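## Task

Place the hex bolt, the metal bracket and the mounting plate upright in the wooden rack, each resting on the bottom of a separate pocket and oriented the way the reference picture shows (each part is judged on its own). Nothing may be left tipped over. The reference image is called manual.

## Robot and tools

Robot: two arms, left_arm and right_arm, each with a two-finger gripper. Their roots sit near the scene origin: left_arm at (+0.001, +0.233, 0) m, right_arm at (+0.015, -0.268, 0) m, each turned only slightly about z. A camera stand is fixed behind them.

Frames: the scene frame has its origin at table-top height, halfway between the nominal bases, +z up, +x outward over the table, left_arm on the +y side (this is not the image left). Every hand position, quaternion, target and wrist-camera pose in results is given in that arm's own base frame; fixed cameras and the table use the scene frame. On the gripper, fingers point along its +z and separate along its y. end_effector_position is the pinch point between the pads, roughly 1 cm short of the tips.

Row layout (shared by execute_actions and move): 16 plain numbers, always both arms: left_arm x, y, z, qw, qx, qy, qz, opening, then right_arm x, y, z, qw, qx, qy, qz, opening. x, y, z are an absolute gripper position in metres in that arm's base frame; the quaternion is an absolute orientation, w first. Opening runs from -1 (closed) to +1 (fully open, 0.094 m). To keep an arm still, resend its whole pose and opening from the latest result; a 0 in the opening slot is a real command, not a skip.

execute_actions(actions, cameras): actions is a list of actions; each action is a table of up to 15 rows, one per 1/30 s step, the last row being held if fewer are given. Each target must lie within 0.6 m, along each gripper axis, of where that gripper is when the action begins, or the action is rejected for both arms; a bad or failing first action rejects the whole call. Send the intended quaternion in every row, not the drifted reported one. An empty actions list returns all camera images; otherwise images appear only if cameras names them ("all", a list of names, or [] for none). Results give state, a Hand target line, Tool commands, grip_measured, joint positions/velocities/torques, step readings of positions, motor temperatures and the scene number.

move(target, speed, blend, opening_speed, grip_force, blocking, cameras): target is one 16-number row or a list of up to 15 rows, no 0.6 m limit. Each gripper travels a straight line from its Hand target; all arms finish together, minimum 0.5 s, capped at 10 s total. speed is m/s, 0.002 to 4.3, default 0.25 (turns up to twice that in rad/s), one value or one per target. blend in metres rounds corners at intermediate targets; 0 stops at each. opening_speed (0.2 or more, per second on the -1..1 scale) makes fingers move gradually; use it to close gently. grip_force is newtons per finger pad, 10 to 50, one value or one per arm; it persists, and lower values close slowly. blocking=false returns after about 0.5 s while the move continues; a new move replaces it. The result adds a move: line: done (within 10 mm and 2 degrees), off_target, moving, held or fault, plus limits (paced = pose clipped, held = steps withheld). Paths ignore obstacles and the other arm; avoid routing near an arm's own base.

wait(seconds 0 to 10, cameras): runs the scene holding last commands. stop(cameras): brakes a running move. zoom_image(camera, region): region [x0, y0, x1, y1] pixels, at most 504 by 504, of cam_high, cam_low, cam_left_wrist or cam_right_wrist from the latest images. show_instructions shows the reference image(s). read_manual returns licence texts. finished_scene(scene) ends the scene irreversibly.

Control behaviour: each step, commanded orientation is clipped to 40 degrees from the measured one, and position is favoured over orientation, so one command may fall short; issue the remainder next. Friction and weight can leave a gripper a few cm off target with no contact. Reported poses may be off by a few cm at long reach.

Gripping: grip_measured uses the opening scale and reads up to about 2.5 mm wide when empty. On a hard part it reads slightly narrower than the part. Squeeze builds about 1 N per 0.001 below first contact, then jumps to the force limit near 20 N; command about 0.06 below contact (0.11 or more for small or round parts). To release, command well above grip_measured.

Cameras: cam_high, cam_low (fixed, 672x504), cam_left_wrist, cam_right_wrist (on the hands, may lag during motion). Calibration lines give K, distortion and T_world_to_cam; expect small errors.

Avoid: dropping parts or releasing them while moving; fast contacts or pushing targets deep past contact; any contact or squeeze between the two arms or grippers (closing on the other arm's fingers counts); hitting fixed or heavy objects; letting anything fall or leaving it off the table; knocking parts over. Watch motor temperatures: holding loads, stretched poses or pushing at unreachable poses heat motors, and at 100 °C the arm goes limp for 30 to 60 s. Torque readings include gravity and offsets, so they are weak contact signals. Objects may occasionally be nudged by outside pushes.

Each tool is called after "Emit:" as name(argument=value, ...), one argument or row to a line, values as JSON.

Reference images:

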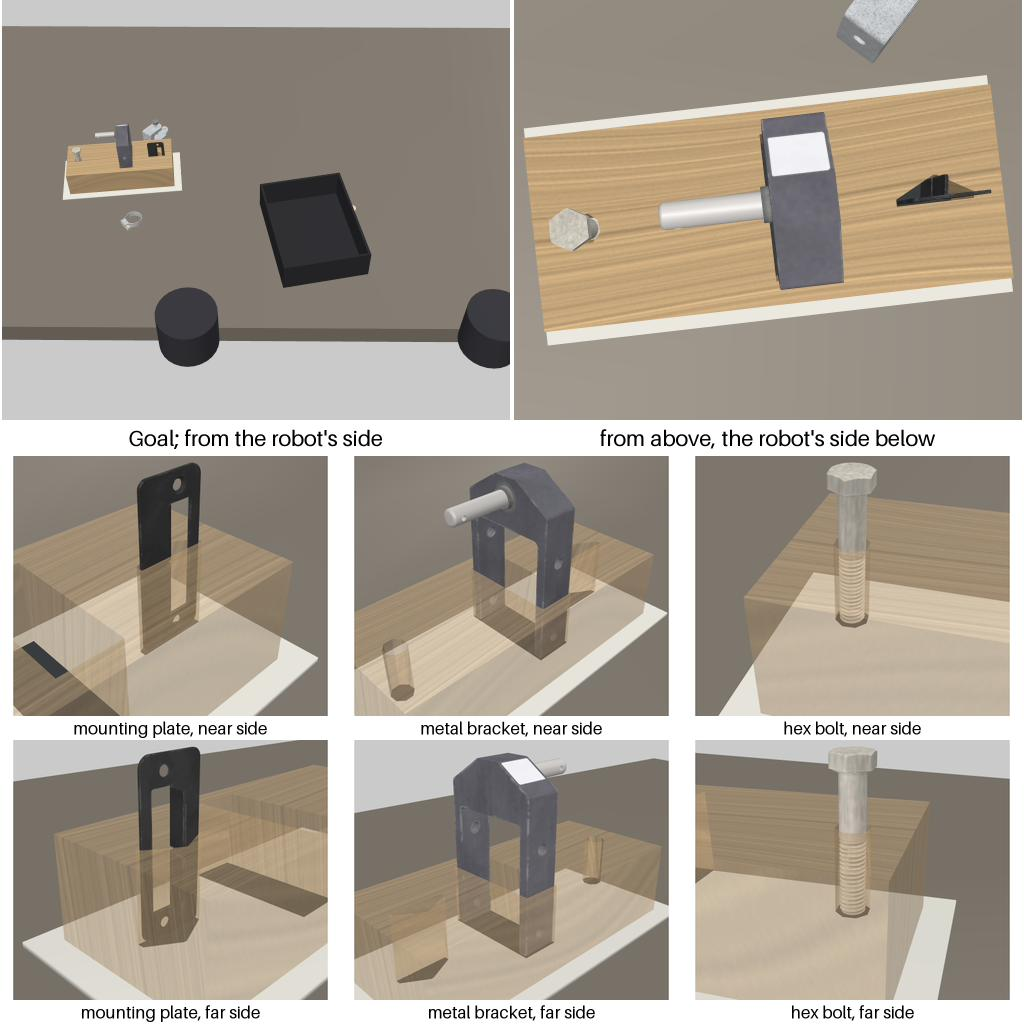

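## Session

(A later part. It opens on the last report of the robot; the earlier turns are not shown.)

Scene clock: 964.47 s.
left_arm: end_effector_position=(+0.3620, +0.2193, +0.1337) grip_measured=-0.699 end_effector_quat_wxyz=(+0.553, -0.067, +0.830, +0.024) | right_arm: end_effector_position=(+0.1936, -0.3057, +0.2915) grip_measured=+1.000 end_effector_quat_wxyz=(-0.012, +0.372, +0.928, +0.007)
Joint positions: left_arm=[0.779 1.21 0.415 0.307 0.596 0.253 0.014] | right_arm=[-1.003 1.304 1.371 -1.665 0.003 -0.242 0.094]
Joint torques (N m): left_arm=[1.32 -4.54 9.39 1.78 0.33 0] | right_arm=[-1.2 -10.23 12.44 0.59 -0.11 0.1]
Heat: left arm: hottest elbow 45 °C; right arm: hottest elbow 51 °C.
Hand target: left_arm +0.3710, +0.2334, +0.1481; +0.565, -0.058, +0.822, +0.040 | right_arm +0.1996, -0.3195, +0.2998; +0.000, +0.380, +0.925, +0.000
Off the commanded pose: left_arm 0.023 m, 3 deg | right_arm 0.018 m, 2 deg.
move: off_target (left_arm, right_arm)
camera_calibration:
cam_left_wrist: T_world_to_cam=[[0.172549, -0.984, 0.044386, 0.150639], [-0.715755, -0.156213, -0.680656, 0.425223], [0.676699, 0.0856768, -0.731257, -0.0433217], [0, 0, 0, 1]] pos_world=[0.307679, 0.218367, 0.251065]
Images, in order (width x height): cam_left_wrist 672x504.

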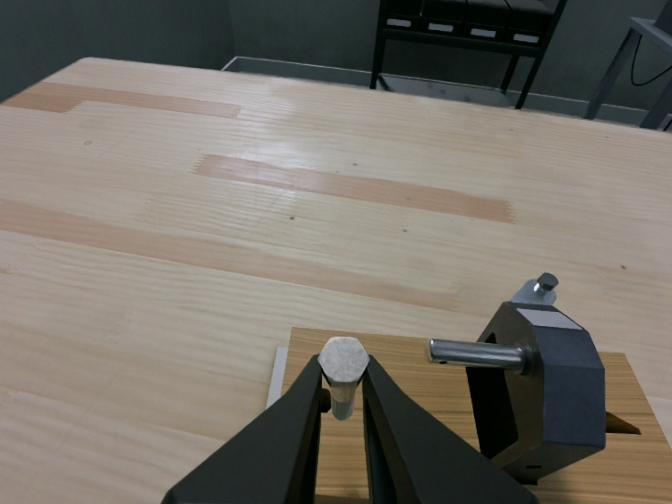

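Emit:
move(
  target=[
    [0.372,0.249,0.156,0.5650,-0.0575,0.8221,0.0395,-0.98,0.20,-0.32,0.30,0,0.38,0.925,0,1],
    [0.3702,0.2254,0.140,0.5650,-0.0575,0.8221,0.0395,-0.98,0.20,-0.32,0.30,0,0.38,0.925,0,1],
  ],
  speed=0.1,
  cameras=["cam_left_wrist"],
)

Emit:
zoom_image(
  camera="cam_left_wrist",
  region=[290, 320, 400, 440],
)

Scene clock: 976.47 s.
left_arm: end_effector_position=(+0.3674, +0.2270, +0.1424) grip_measured=-0.699 end_effector_quat_wxyz=(+0.564, -0.056, +0.823, +0.043) | right_arm: end_effector_position=(+0.1936, -0.3057, +0.2915) grip_measured=+1.000 end_effector_quat_wxyz=(-0.012, +0.372, +0.928, +0.007)
Joint positions: left_arm=[0.779 1.22 0.427 0.345 0.586 0.268 0.014] | right_arm=[-1.003 1.304 1.371 -1.665 0.003 -0.242 0.094]
Joint torques (N m): left_arm=[-0.67 -4.66 6.71 1.83 0.11 -0.22] | right_arm=[-1.26 -10.23 12.44 0.59 -0.11 0.09]
Heat: left arm: hottest elbow 46 °C; right arm: hottest elbow 51 °C.
Hand target: left_arm +0.3702, +0.2254, +0.1401; +0.565, -0.057, +0.822, +0.039 | right_arm +0.1996, -0.3195, +0.2998; +0.000, +0.380, +0.925, +0.000
Off the commanded pose: left_arm 0.004 m, 0 deg | right_arm 0.018 m, 2 deg.
move: off_target (right_arm)
camera_calibration:
cam_left_wrist: T_world_to_cam=[[0.175939, -0.984394, 0.00376653, 0.161557], [-0.698825, -0.127593, -0.703821, 0.426851], [0.693318, 0.121197, -0.710367, -0.0584478], [0, 0, 0, 1]] pos_world=[0.310393, 0.220582, 0.258299]
Images, in order (width x height): cam_left_wrist 672x504.

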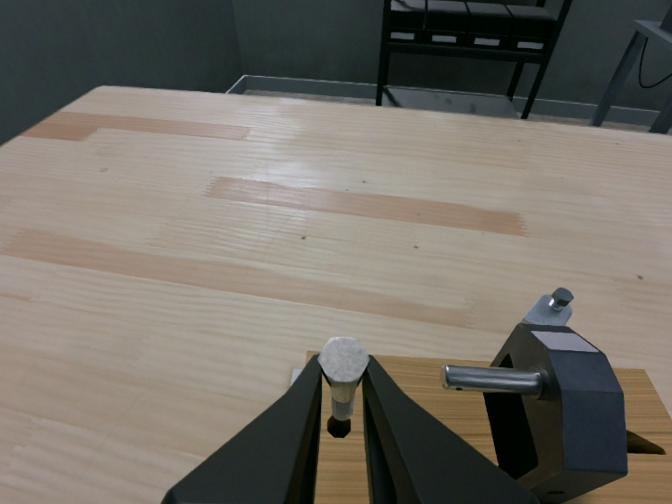

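Scaled by 4.200 from the camera's 672x504 image, which has a finer 960x720 frame.

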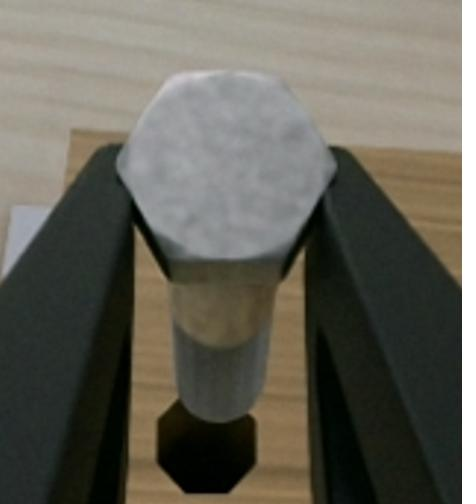

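Emit:
move(
  target=[
    [0.371,0.250,0.156,0.5650,-0.0575,0.8221,0.0395,-0.98,0.20,-0.32,0.30,0,0.38,0.925,0,1],
    [0.3685,0.2269,0.140,0.5650,-0.0575,0.8221,0.0395,-0.98,0.20,-0.32,0.30,0,0.38,0.925,0,1],
    [0.3685,0.2269,0.122,0.5650,-0.0575,0.8221,0.0395,-0.98,0.20,-0.32,0.30,0,0.38,0.925,0,1],
  ],
  speed=[0.1,0.1,0.05],
  cameras=["cam_left_wrist","cam_low"],
)

Emit:
zoom_image(
  camera="cam_left_wrist",
  region=[290, 320, 400, 440],
)

Emit:
zoom_image(
  camera="cam_low",
  region=[540, 210, 640, 310],
)

Scene clock: 1000.30 s.
left_arm: end_effector_position=(+0.3660, +0.2288, +0.1260) grip_measured=-0.699 end_effector_quat_wxyz=(+0.565, -0.056, +0.822, +0.044) | right_arm: end_effector_position=(+0.1936, -0.3057, +0.2915) grip_measured=+1.000 end_effector_quat_wxyz=(-0.012, +0.372, +0.928, +0.007)
Joint positions: left_arm=[0.787 1.278 0.406 0.426 0.593 0.271 0.014] | right_arm=[-1.003 1.304 1.371 -1.665 0.003 -0.242 0.094]
Joint torques (N m): left_arm=[-0.03 -5.19 6.2 2 0.12 -0.18] | right_arm=[-1.26 -10.23 12.44 0.59 -0.11 0.09]
Heat: left arm: hottest elbow 45 °C; right arm: hottest elbow 51 °C.
Hand target: left_arm +0.3684, +0.2269, +0.1222; +0.565, -0.057, +0.822, +0.040 | right_arm +0.1996, -0.3195, +0.2998; +0.000, +0.380, +0.925, +0.000
Off the commanded pose: left_arm 0.005 m, 1 deg | right_arm 0.018 m, 2 deg.
move: off_target (right_arm)
camera_calibration:
cam_left_wrist: T_world_to_cam=[[0.176614, -0.984278, 0.00229849, 0.163649], [-0.696602, -0.126644, -0.706192, 0.413717], [0.69538, 0.123122, -0.708017, -0.0707538], [0, 0, 0, 1]] pos_world=[0.308495, 0.222182, 0.241693]
Images, in order (width x height): cam_low 672x504, cam_left_wrist 672x504.

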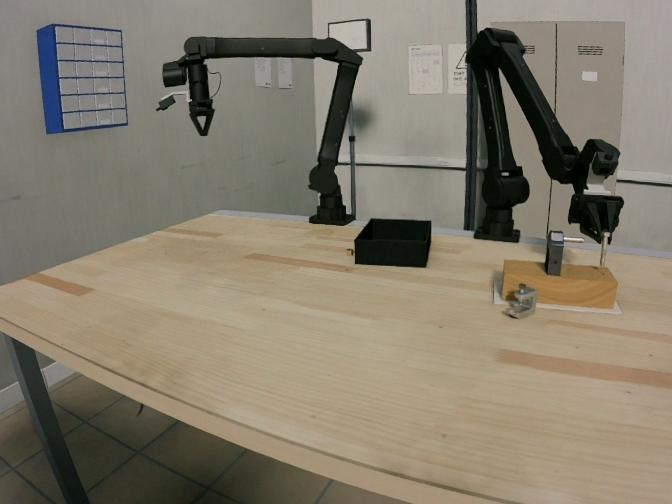

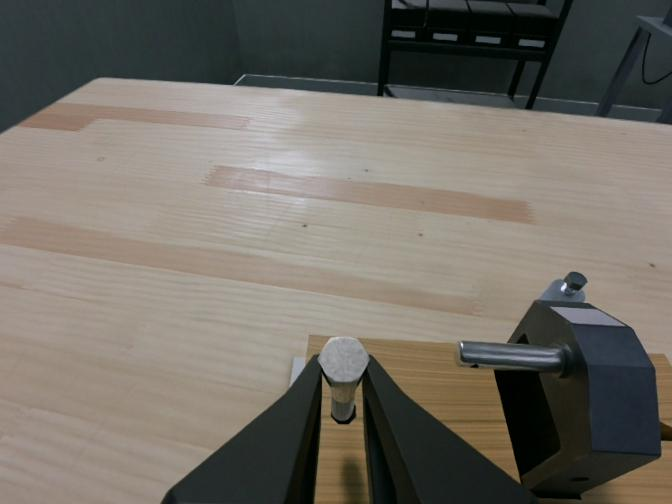

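Scaled by 4.200 from the camera's 672x504 image, which has a finer 960x720 frame.

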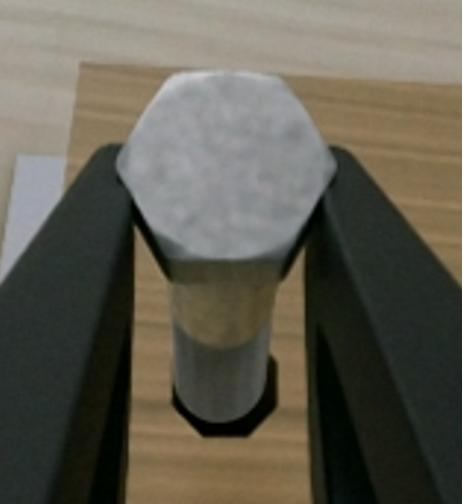

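Scaled by 5.040 from the camera's 672x504 image, which has a finer 960x720 frame.

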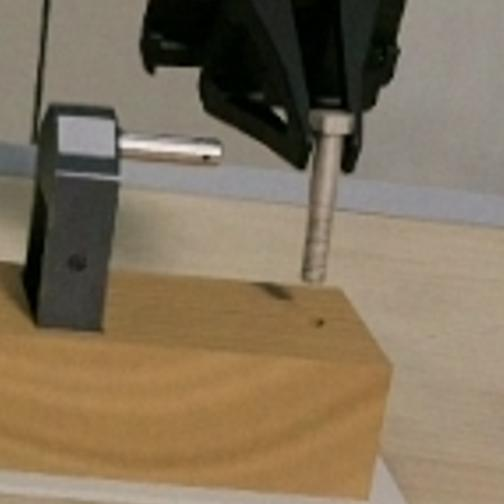

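Emit:
move(
  target=[
    [0.3685,0.2263,0.10,0.5650,-0.0575,0.8221,0.0395,-0.98,0.20,-0.32,0.30,0,0.38,0.925,0,1],
  ],
  speed=0.05,
  cameras=["cam_left_wrist","cam_low"],
)

Emit:
zoom_image(
  camera="cam_left_wrist",
  region=[290, 320, 400, 440],
)

Emit:
zoom_image(
  camera="cam_low",
  region=[540, 210, 640, 310],
)

Scene clock: 1014.40 s.
left_arm: end_effector_position=(+0.3688, +0.2314, +0.1121) grip_measured=-0.699 end_effector_quat_wxyz=(+0.572, -0.051, +0.817, +0.051) | right_arm: end_effector_position=(+0.1936, -0.3057, +0.2915) grip_measured=+1.000 end_effector_quat_wxyz=(-0.012, +0.372, +0.928, +0.007)
Joint positions: left_arm=[0.786 1.353 0.392 0.539 0.592 0.271 0.014] | right_arm=[-1.003 1.304 1.371 -1.665 0.003 -0.242 0.094]
Joint torques (N m): left_arm=[-0.38 -4.42 5.03 1.61 0.09 -0.19] | right_arm=[-1.2 -10.23 12.42 0.59 -0.11 0.1]
Heat: left arm: hottest elbow 43 °C; right arm: hottest elbow 51 °C.
Hand target: left_arm +0.3681, +0.2262, +0.1003; +0.565, -0.057, +0.822, +0.040 | right_arm +0.1996, -0.3195, +0.2998; +0.000, +0.380, +0.925, +0.000
Off the commanded pose: left_arm 0.013 m, 2 deg | right_arm 0.018 m, 2 deg.
move: off_target (left_arm, right_arm)
camera_calibration:
cam_left_wrist: T_world_to_cam=[[0.176742, -0.984194, -0.0111394, 0.167092], [-0.684767, -0.114825, -0.719659, 0.400636], [0.707005, 0.134822, -0.694238, -0.0915029], [0, 0, 0, 1]] pos_world=[0.309503, 0.222791, 0.226658]
Images, in order (width x height): cam_low 672x504, cam_left_wrist 672x504.

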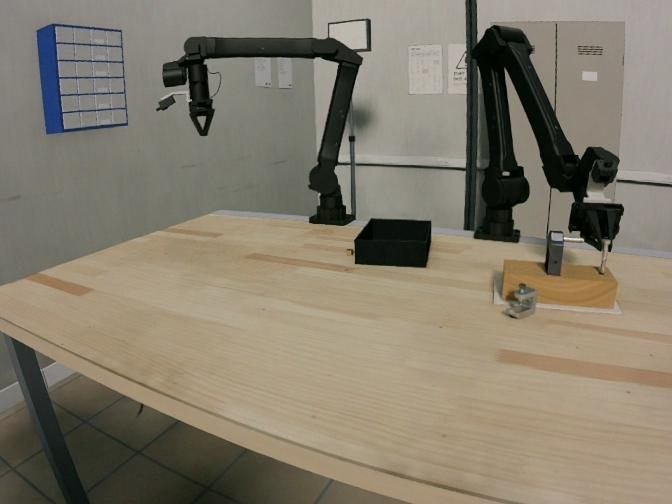

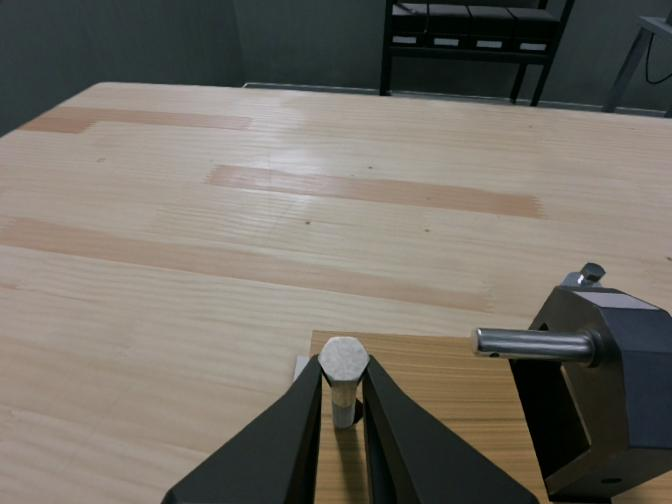

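Scaled by 4.200 from the camera's 672x504 image, which has a finer 960x720 frame.

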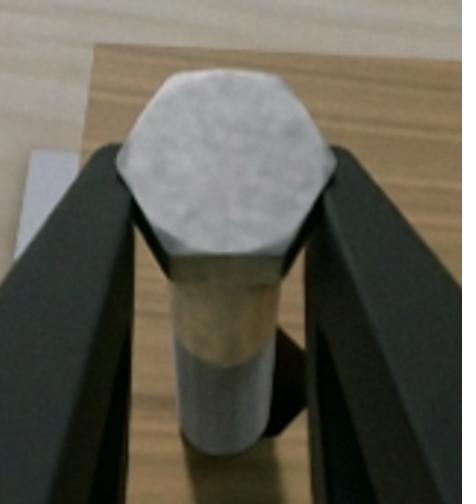

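Scaled by 5.040 from the camera's 672x504 image, which has a finer 960x720 frame.

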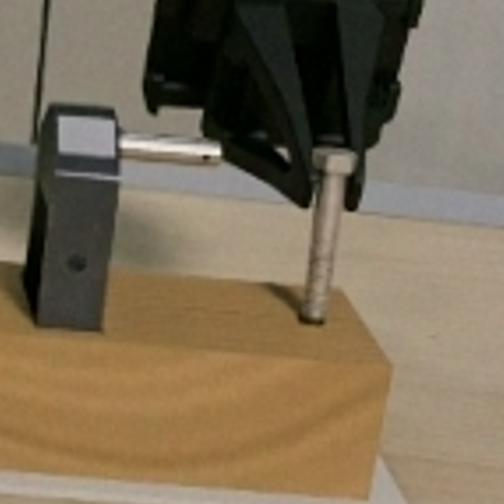

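Emit:
move(
  target=[
    [0.371,0.249,0.15,0.5650,-0.0575,0.8221,0.0395,-0.98,0.20,-0.32,0.30,0,0.38,0.925,0,1],
    [0.3705,0.2255,0.132,0.5650,-0.0575,0.8221,0.0395,-0.98,0.20,-0.32,0.30,0,0.38,0.925,0,1],
  ],
  speed=0.1,
  cameras=["cam_left_wrist","cam_low"],
)

Emit:
zoom_image(
  camera="cam_left_wrist",
  region=[290, 320, 400, 440],
)

Emit:
zoom_image(
  camera="cam_low",
  region=[540, 210, 640, 310],
)

Scene clock: 1031.20 s.
left_arm: end_effector_position=(+0.3679, +0.2273, +0.1303) grip_measured=-0.699 end_effector_quat_wxyz=(+0.561, -0.057, +0.825, +0.041) | right_arm: end_effector_position=(+0.1936, -0.3057, +0.2915) grip_measured=+1.000 end_effector_quat_wxyz=(-0.012, +0.372, +0.928, +0.007)
Joint positions: left_arm=[0.779 1.258 0.418 0.383 0.585 0.269 0.014] | right_arm=[-1.003 1.304 1.371 -1.665 0.003 -0.242 0.094]
Joint torques (N m): left_arm=[-0.32 -6.01 6.34 1.89 0.11 -0.25] | right_arm=[-1.26 -10.23 12.44 0.59 -0.11 0.09]
Heat: left arm: hottest elbow 43 °C; right arm: hottest elbow 51 °C.
Hand target: left_arm +0.3705, +0.2255, +0.1320; +0.565, -0.057, +0.822, +0.039 | right_arm +0.1996, -0.3195, +0.2998; +0.000, +0.380, +0.925, +0.000
Off the commanded pose: left_arm 0.004 m, 1 deg | right_arm 0.018 m, 2 deg.
move: off_target (right_arm)
camera_calibration:
cam_left_wrist: T_world_to_cam=[[0.175687, -0.984409, 0.00853675, 0.16126], [-0.703989, -0.131693, -0.697894, 0.420716], [0.688137, 0.116601, -0.71615, -0.0637089], [0, 0, 0, 1]] pos_world=[0.311689, 0.22158, 0.246613]
Images, in order (width x height): cam_low 672x504, cam_left_wrist 672x504.

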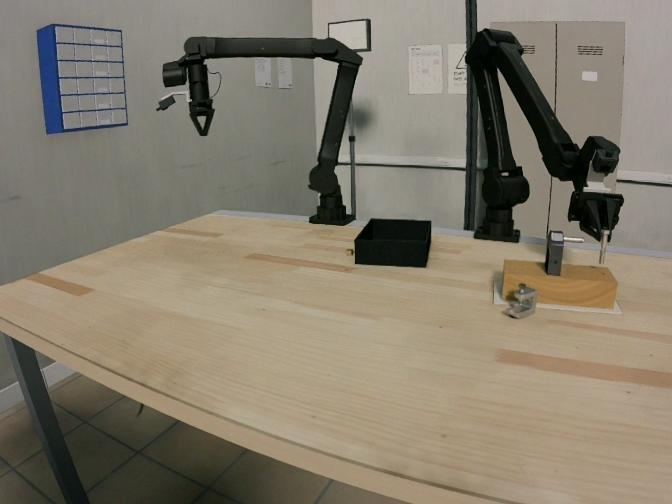

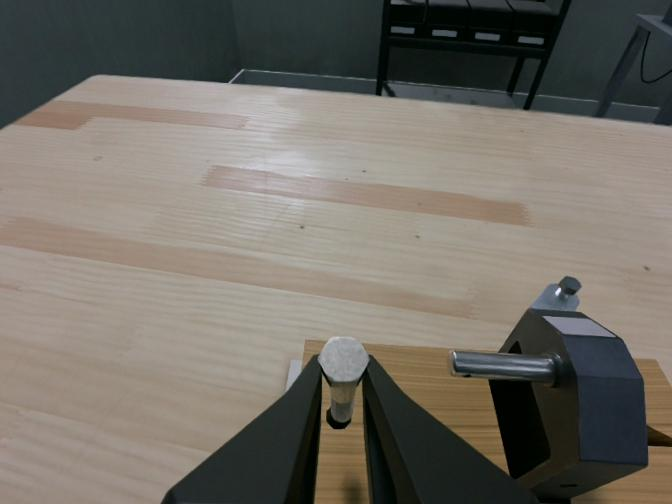

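Scaled by 4.200 from the camera's 672x504 image, which has a finer 960x720 frame.

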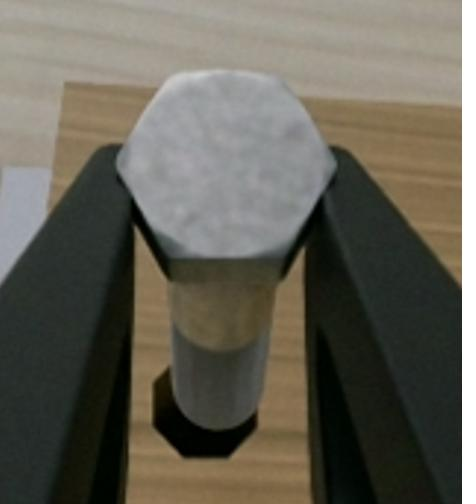

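Scaled by 5.040 from the camera's 672x504 image, which has a finer 960x720 frame.

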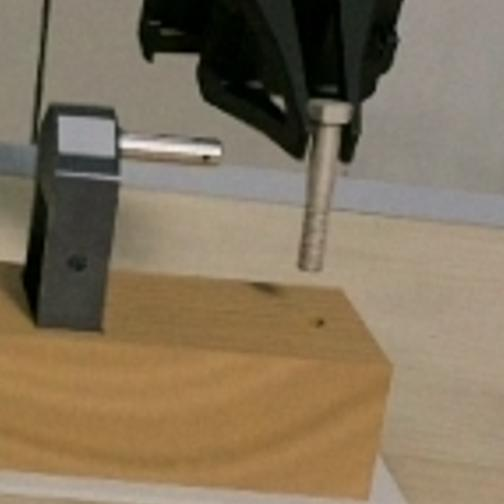

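Emit:
move(
  target=[
    [0.376,0.250,0.15,0.5650,-0.0575,0.8221,0.0395,-0.98,0.20,-0.32,0.30,0,0.38,0.925,0,1],
    [0.3744,0.2274,0.132,0.5650,-0.0575,0.8221,0.0395,-0.98,0.20,-0.32,0.30,0,0.38,0.925,0,1],
    [0.3744,0.2274,0.116,0.5650,-0.0575,0.8221,0.0395,-0.98,0.20,-0.32,0.30,0,0.38,0.925,0,1],
  ],
  speed=[0.1,0.1,0.05],
  cameras=["cam_left_wrist","cam_low"],
)

Emit:
zoom_image(
  camera="cam_left_wrist",
  region=[290, 320, 400, 440],
)

Emit:
zoom_image(
  camera="cam_low",
  region=[540, 210, 640, 310],
)

Scene clock: 1056.67 s.
left_arm: end_effector_position=(+0.3720, +0.2294, +0.1201) grip_measured=-0.699 end_effector_quat_wxyz=(+0.565, -0.055, +0.822, +0.045) | right_arm: end_effector_position=(+0.1936, -0.3057, +0.2915) grip_measured=+1.000 end_effector_quat_wxyz=(-0.012, +0.372, +0.928, +0.007)
Joint positions: left_arm=[0.774 1.314 0.411 0.461 0.581 0.266 0.014] | right_arm=[-1.003 1.304 1.371 -1.665 0.003 -0.242 0.094]
Joint torques (N m): left_arm=[-0.15 -5.6 6.01 2 0.11 -0.2] | right_arm=[-1.26 -10.29 12.44 0.59 -0.11 0.09]
Heat: left arm: hottest elbow 42 °C; right arm: hottest elbow 52 °C.
Hand target: left_arm +0.3744, +0.2274, +0.1162; +0.565, -0.057, +0.822, +0.040 | right_arm +0.1996, -0.3195, +0.2998; +0.000, +0.380, +0.925, +0.000
Off the commanded pose: left_arm 0.005 m, 1 deg | right_arm 0.018 m, 2 deg.
move: off_target (right_arm)
camera_calibration:
cam_left_wrist: T_world_to_cam=[[0.175814, -0.984423, 0.000735809, 0.163633], [-0.696734, -0.124962, -0.706361, 0.413557], [0.69545, 0.123675, -0.707851, -0.0794071], [0, 0, 0, 1]] pos_world=[0.314594, 0.222584, 0.235792]
Images, in order (width x height): cam_low 672x504, cam_left_wrist 672x504.

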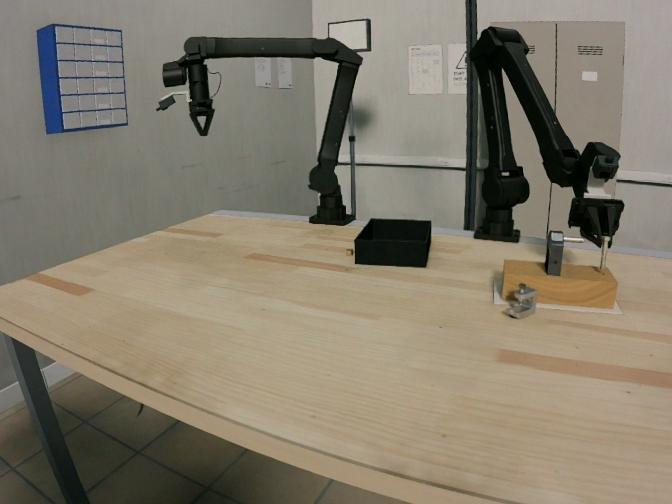

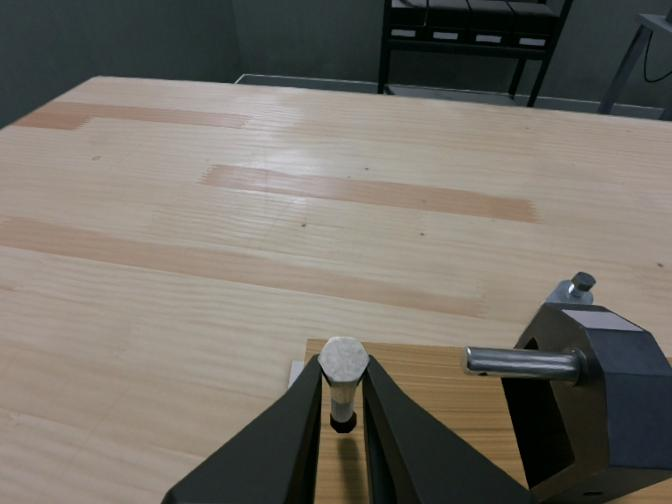

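Scaled by 4.200 from the camera's 672x504 image, which has a finer 960x720 frame.

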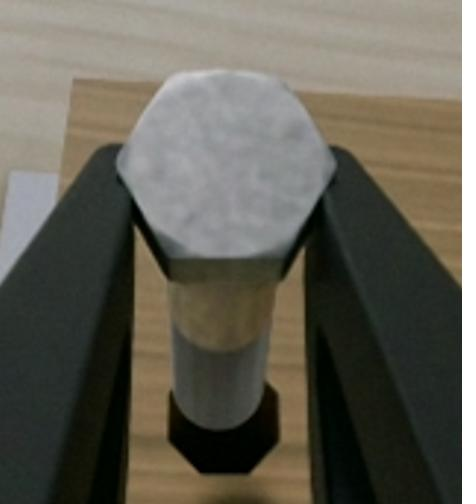

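Scaled by 5.040 from the camera's 672x504 image, which has a finer 960x720 frame.

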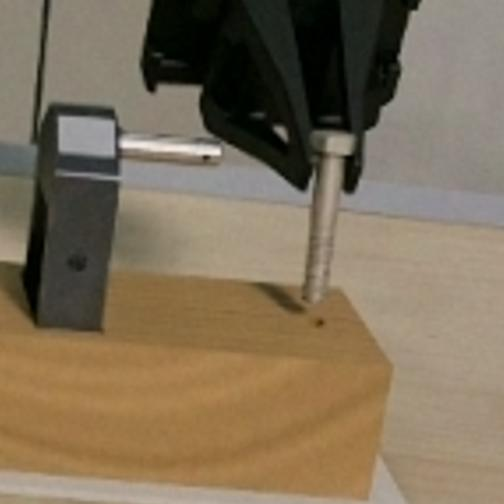

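Emit:
move(
  target=[
    [0.3744,0.2270,0.098,0.5650,-0.0575,0.8221,0.0395,-0.98,0.20,-0.32,0.30,0,0.38,0.925,0,1],
  ],
  speed=0.05,
  cameras=["cam_left_wrist","cam_low"],
)

Emit:
zoom_image(
  camera="cam_left_wrist",
  region=[290, 320, 400, 440],
)

Emit:
zoom_image(
  camera="cam_low",
  region=[540, 210, 640, 310],
)

Scene clock: 1080.67 s.
left_arm: end_effector_position=(+0.3723, +0.2299, +0.1028) grip_measured=-0.699 end_effector_quat_wxyz=(+0.566, -0.055, +0.822, +0.045) | right_arm: end_effector_position=(+0.1936, -0.3057, +0.2915) grip_measured=+1.000 end_effector_quat_wxyz=(-0.012, +0.372, +0.928, +0.007)
Joint positions: left_arm=[0.774 1.383 0.396 0.547 0.581 0.266 0.014] | right_arm=[-1.003 1.304 1.371 -1.665 0.003 -0.242 0.094]
Joint torques (N m): left_arm=[-0.21 -5.54 5.42 1.89 0.14 -0.22] | right_arm=[-1.2 -10.23 12.44 0.59 -0.11 0.1]
Heat: left arm: hottest elbow 41 °C; right arm: hottest elbow 52 °C.
Hand target: left_arm +0.3743, +0.2270, +0.0981; +0.565, -0.057, +0.822, +0.039 | right_arm +0.1996, -0.3195, +0.2998; +0.000, +0.380, +0.925, +0.000
Off the commanded pose: left_arm 0.006 m, 1 deg | right_arm 0.018 m, 2 deg.
move: off_target (right_arm)
camera_calibration:
cam_left_wrist: T_world_to_cam=[[0.176616, -0.98428, -0.00022917, 0.16385], [-0.695848, -0.124696, -0.707281, 0.401235], [0.696134, 0.125076, -0.706933, -0.0925607], [0, 0, 0, 1]] pos_world=[0.314695, 0.222884, 0.218389]
Images, in order (width x height): cam_low 672x504, cam_left_wrist 672x504.

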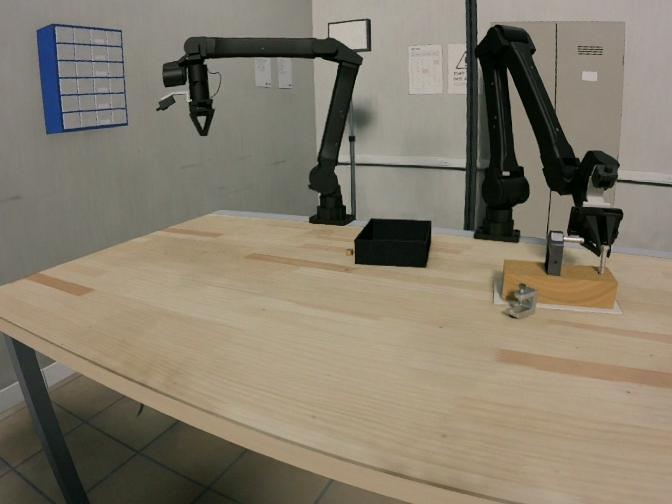

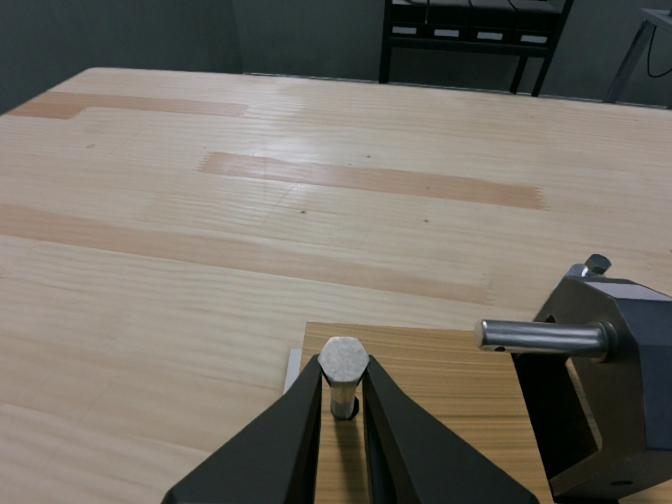

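Scaled by 4.200 from the camera's 672x504 image, which has a finer 960x720 frame.

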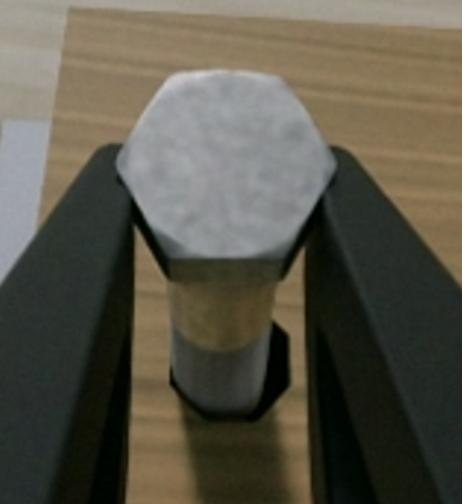

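Scaled by 5.040 from the camera's 672x504 image, which has a finer 960x720 frame.

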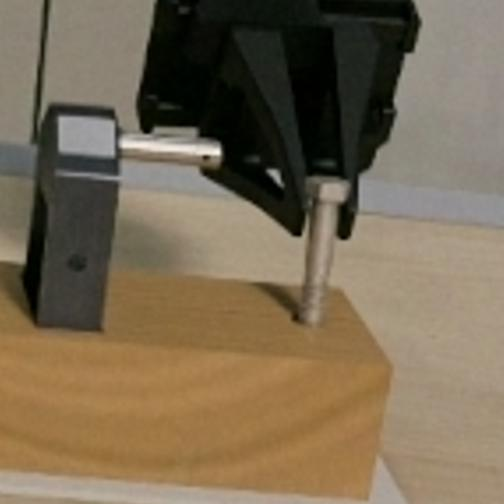

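Emit:
move(
  target=[
    [0.3740,0.2260,0.072,0.5650,-0.0575,0.8221,0.0395,-0.98,0.20,-0.32,0.30,0,0.38,0.925,0,1],
  ],
  speed=0.05,
  cameras=["cam_left_wrist","cam_low"],
)

Emit:
zoom_image(
  camera="cam_low",
  region=[540, 210, 640, 310],
)

Scene clock: 1089.30 s.
left_arm: end_effector_position=(+0.3746, +0.2307, +0.0831) grip_measured=-0.699 end_effector_quat_wxyz=(+0.572, -0.051, +0.817, +0.050) | right_arm: end_effector_position=(+0.1936, -0.3057, +0.2915) grip_measured=+1.000 end_effector_quat_wxyz=(-0.012, +0.372, +0.928, +0.007)
Joint positions: left_arm=[0.771 1.483 0.381 0.681 0.58 0.265 0.014] | right_arm=[-1.003 1.304 1.371 -1.665 0.003 -0.242 0.094]
Joint torques (N m): left_arm=[-0.5 -5.89 4.21 1.77 0.08 -0.2] | right_arm=[-1.2 -10.23 12.44 0.59 -0.11 0.09]
Heat: left arm: hottest elbow 41 °C; right arm: hottest elbow 52 °C.
Hand target: left_arm +0.3737, +0.2260, +0.0724; +0.565, -0.058, +0.822, +0.040 | right_arm +0.1996, -0.3195, +0.2998; +0.000, +0.380, +0.925, +0.000
Off the commanded pose: left_arm 0.012 m, 2 deg | right_arm 0.018 m, 2 deg.
move: off_target (left_arm, right_arm)
camera_calibration:
cam_left_wrist: T_world_to_cam=[[0.175134, -0.98449, -0.0103664, 0.16564], [-0.686113, -0.11449, -0.71843, 0.383997], [0.7061, 0.132934, -0.695522, -0.114779], [0, 0, 0, 1]] pos_world=[0.315501, 0.222293, 0.197761]
Images, in order (width x height): cam_low 672x504, cam_left_wrist 672x504.

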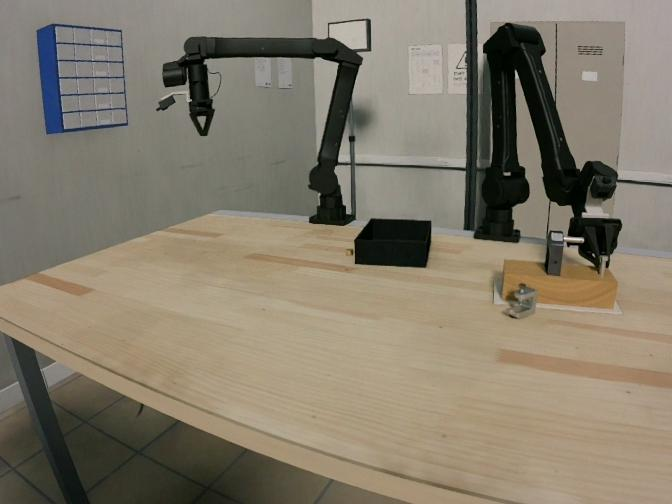

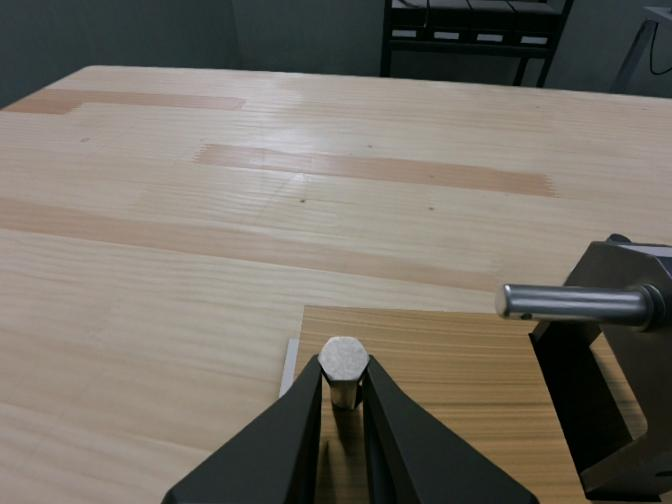

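Scaled by 5.040 from the camera's 672x504 image, which has a finer 960x720 frame.

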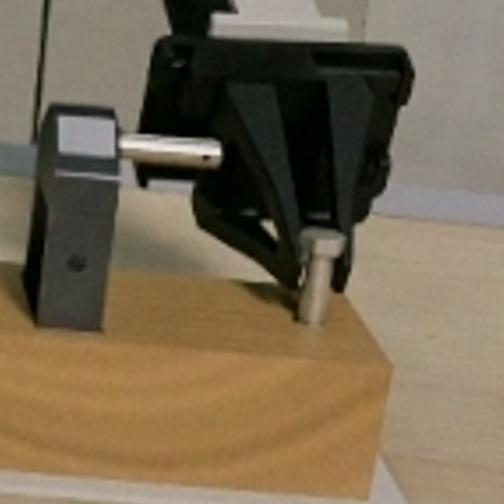

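Emit:
move(
  target=[
    [0.3735,0.2235,0.060,0.5650,-0.0575,0.8221,0.0395,-0.98,0.20,-0.32,0.30,0,0.38,0.925,0,1],
  ],
  speed=0.05,
  cameras=["cam_left_wrist","cam_low"],
)

Emit:
zoom_image(
  camera="cam_low",
  region=[540, 210, 640, 310],
)

Scene clock: 1099.33 s.
left_arm: end_effector_position=(+0.3762, +0.2299, +0.0772) grip_measured=-0.701 end_effector_quat_wxyz=(+0.578, -0.047, +0.813, +0.054) | right_arm: end_effector_position=(+0.1936, -0.3057, +0.2915) grip_measured=+1.000 end_effector_quat_wxyz=(-0.012, +0.372, +0.928, +0.007)
Joint positions: left_arm=[0.767 1.526 0.373 0.753 0.578 0.262 0.014] | right_arm=[-1.003 1.304 1.371 -1.665 0.003 -0.242 0.094]
Joint torques (N m): left_arm=[-0.44 -5.07 3.66 1.39 -0.04 -0.21] | right_arm=[-1.26 -10.23 12.44 0.59 -0.11 0.09]
Motor temperatures (°C): left_arm=[28 27 40 25 24 24 26] | right_arm=[24 30 52 25 23 23 24]
Heat: left arm: hottest elbow 40 °C; right arm: hottest elbow 52 °C.
Hand target: left_arm +0.3730, +0.2234, +0.0606; +0.565, -0.058, +0.822, +0.040 | right_arm +0.1996, -0.3195, +0.2998; +0.000, +0.380, +0.925, +0.000
Off the commanded pose: left_arm 0.019 m, 3 deg | right_arm 0.018 m, 2 deg.
move: off_target (left_arm, right_arm)
camera_calibration:
cam_left_wrist: T_world_to_cam=[[0.173442, -0.984636, -0.0202559, 0.165898], [-0.675529, -0.103977, -0.729966, 0.375185], [0.716644, 0.14029, -0.683183, -0.126469], [0, 0, 0, 1]] pos_world=[0.315308, 0.220102, 0.190831]
Images, in order (width x height): cam_low 672x504, cam_left_wrist 672x504.

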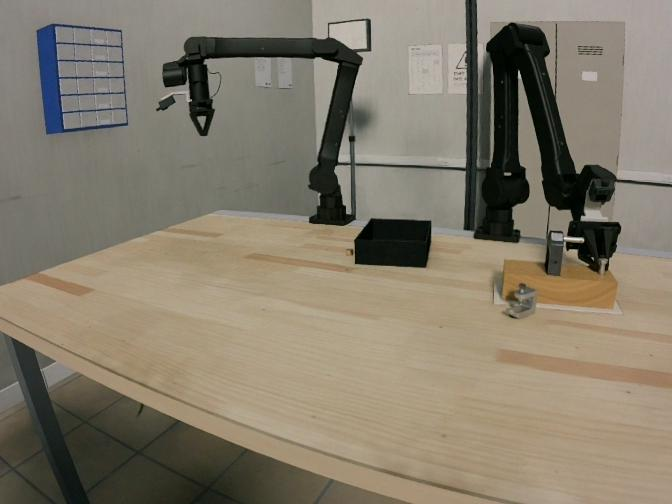

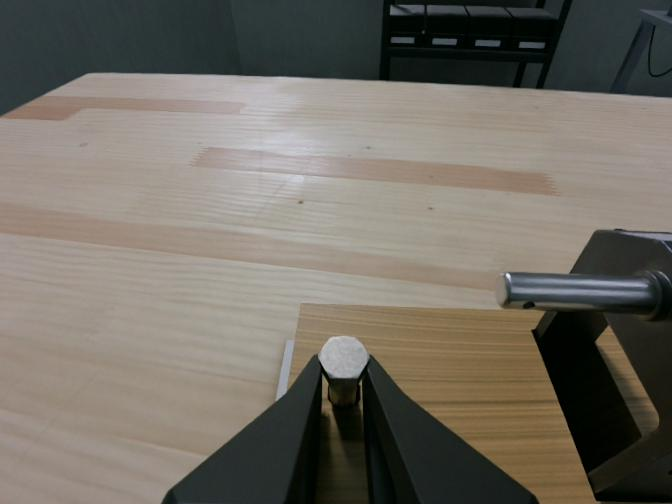

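Scaled by 5.040 from the camera's 672x504 image, which has a finer 960x720 frame.

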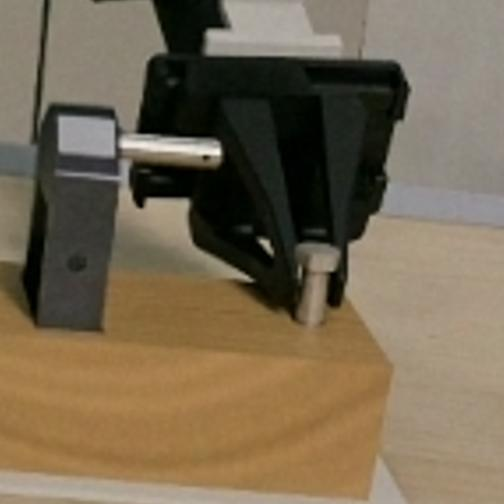

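Emit:
move(
  target=[
    [0.375,0.2285,0.073,0.5700,-0.0540,0.8180,0.045,-0.98,0.20,-0.32,0.30,0,0.38,0.925,0,1],
    [0.375,0.2285,0.073,0.5700,-0.0540,0.8180,0.045,-0.60,0.20,-0.32,0.30,0,0.38,0.925,0,1],
  ],
  speed=0.05,
  opening_speed=0.6,
  cameras=["cam_left_wrist","cam_low"],
)

Emit:
zoom_image(
  camera="cam_low",
  region=[540, 210, 640, 310],
)

Scene clock: 1108.97 s.
left_arm: end_effector_position=(+0.3751, +0.2286, +0.0750) grip_measured=-0.603 end_effector_quat_wxyz=(+0.573, -0.049, +0.816, +0.049) | right_arm: end_effector_position=(+0.1936, -0.3057, +0.2915) grip_measured=+1.000 end_effector_quat_wxyz=(-0.012, +0.372, +0.928, +0.007)
Joint positions: left_arm=[0.767 1.521 0.373 0.733 0.579 0.262 0.019] | right_arm=[-1.003 1.304 1.371 -1.665 0.003 -0.242 0.094]
Joint torques (N m): left_arm=[0.32 -7.94 4.45 1.16 0.15 -0.14] | right_arm=[-1.2 -10.23 12.44 0.59 -0.11 0.09]
Heat: left arm: hottest elbow 40 °C; right arm: hottest elbow 52 °C.
Hand target: left_arm +0.3750, +0.2286, +0.0731; +0.570, -0.054, +0.818, +0.045 | right_arm +0.1996, -0.3195, +0.2998; +0.000, +0.380, +0.925, +0.000
Off the commanded pose: left_arm 0.002 m, 1 deg | right_arm 0.018 m, 2 deg.
move: off_target (right_arm)
camera_calibration:
cam_left_wrist: T_world_to_cam=[[0.171916, -0.985051, -0.0109702, 0.164745], [-0.683538, -0.111261, -0.721386, 0.376826], [0.709381, 0.131516, -0.692447, -0.121583], [0, 0, 0, 1]] pos_world=[0.315501, 0.220198, 0.189454]
Images, in order (width x height): cam_low 672x504, cam_left_wrist 672x504.

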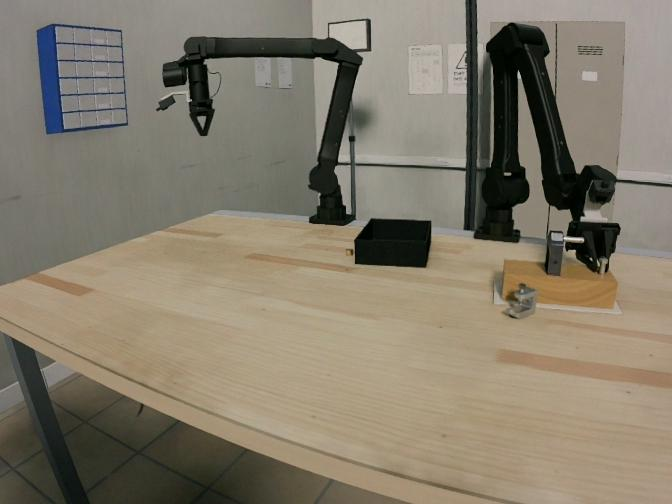

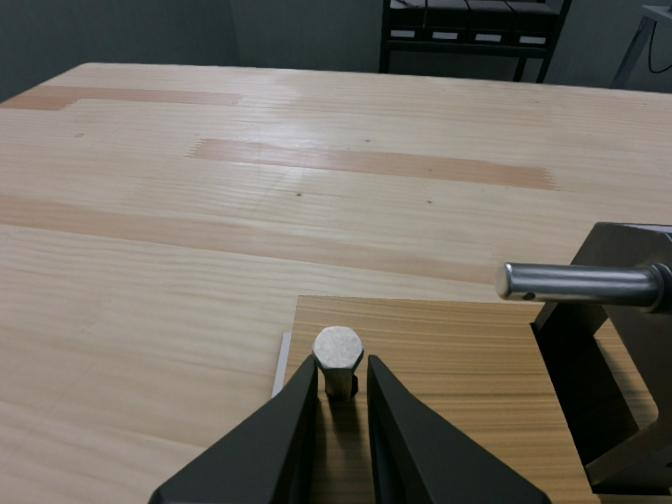

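Scaled by 5.040 from the camera's 672x504 image, which has a finer 960x720 frame.

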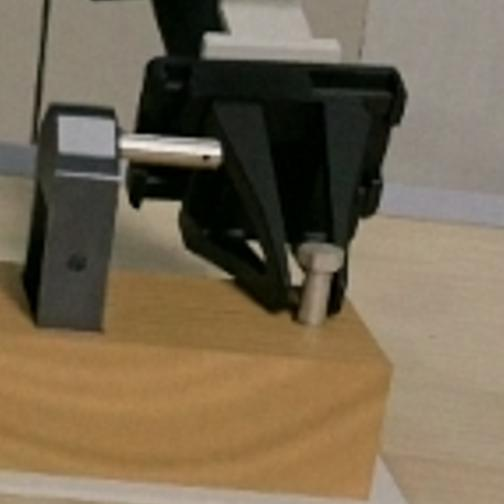

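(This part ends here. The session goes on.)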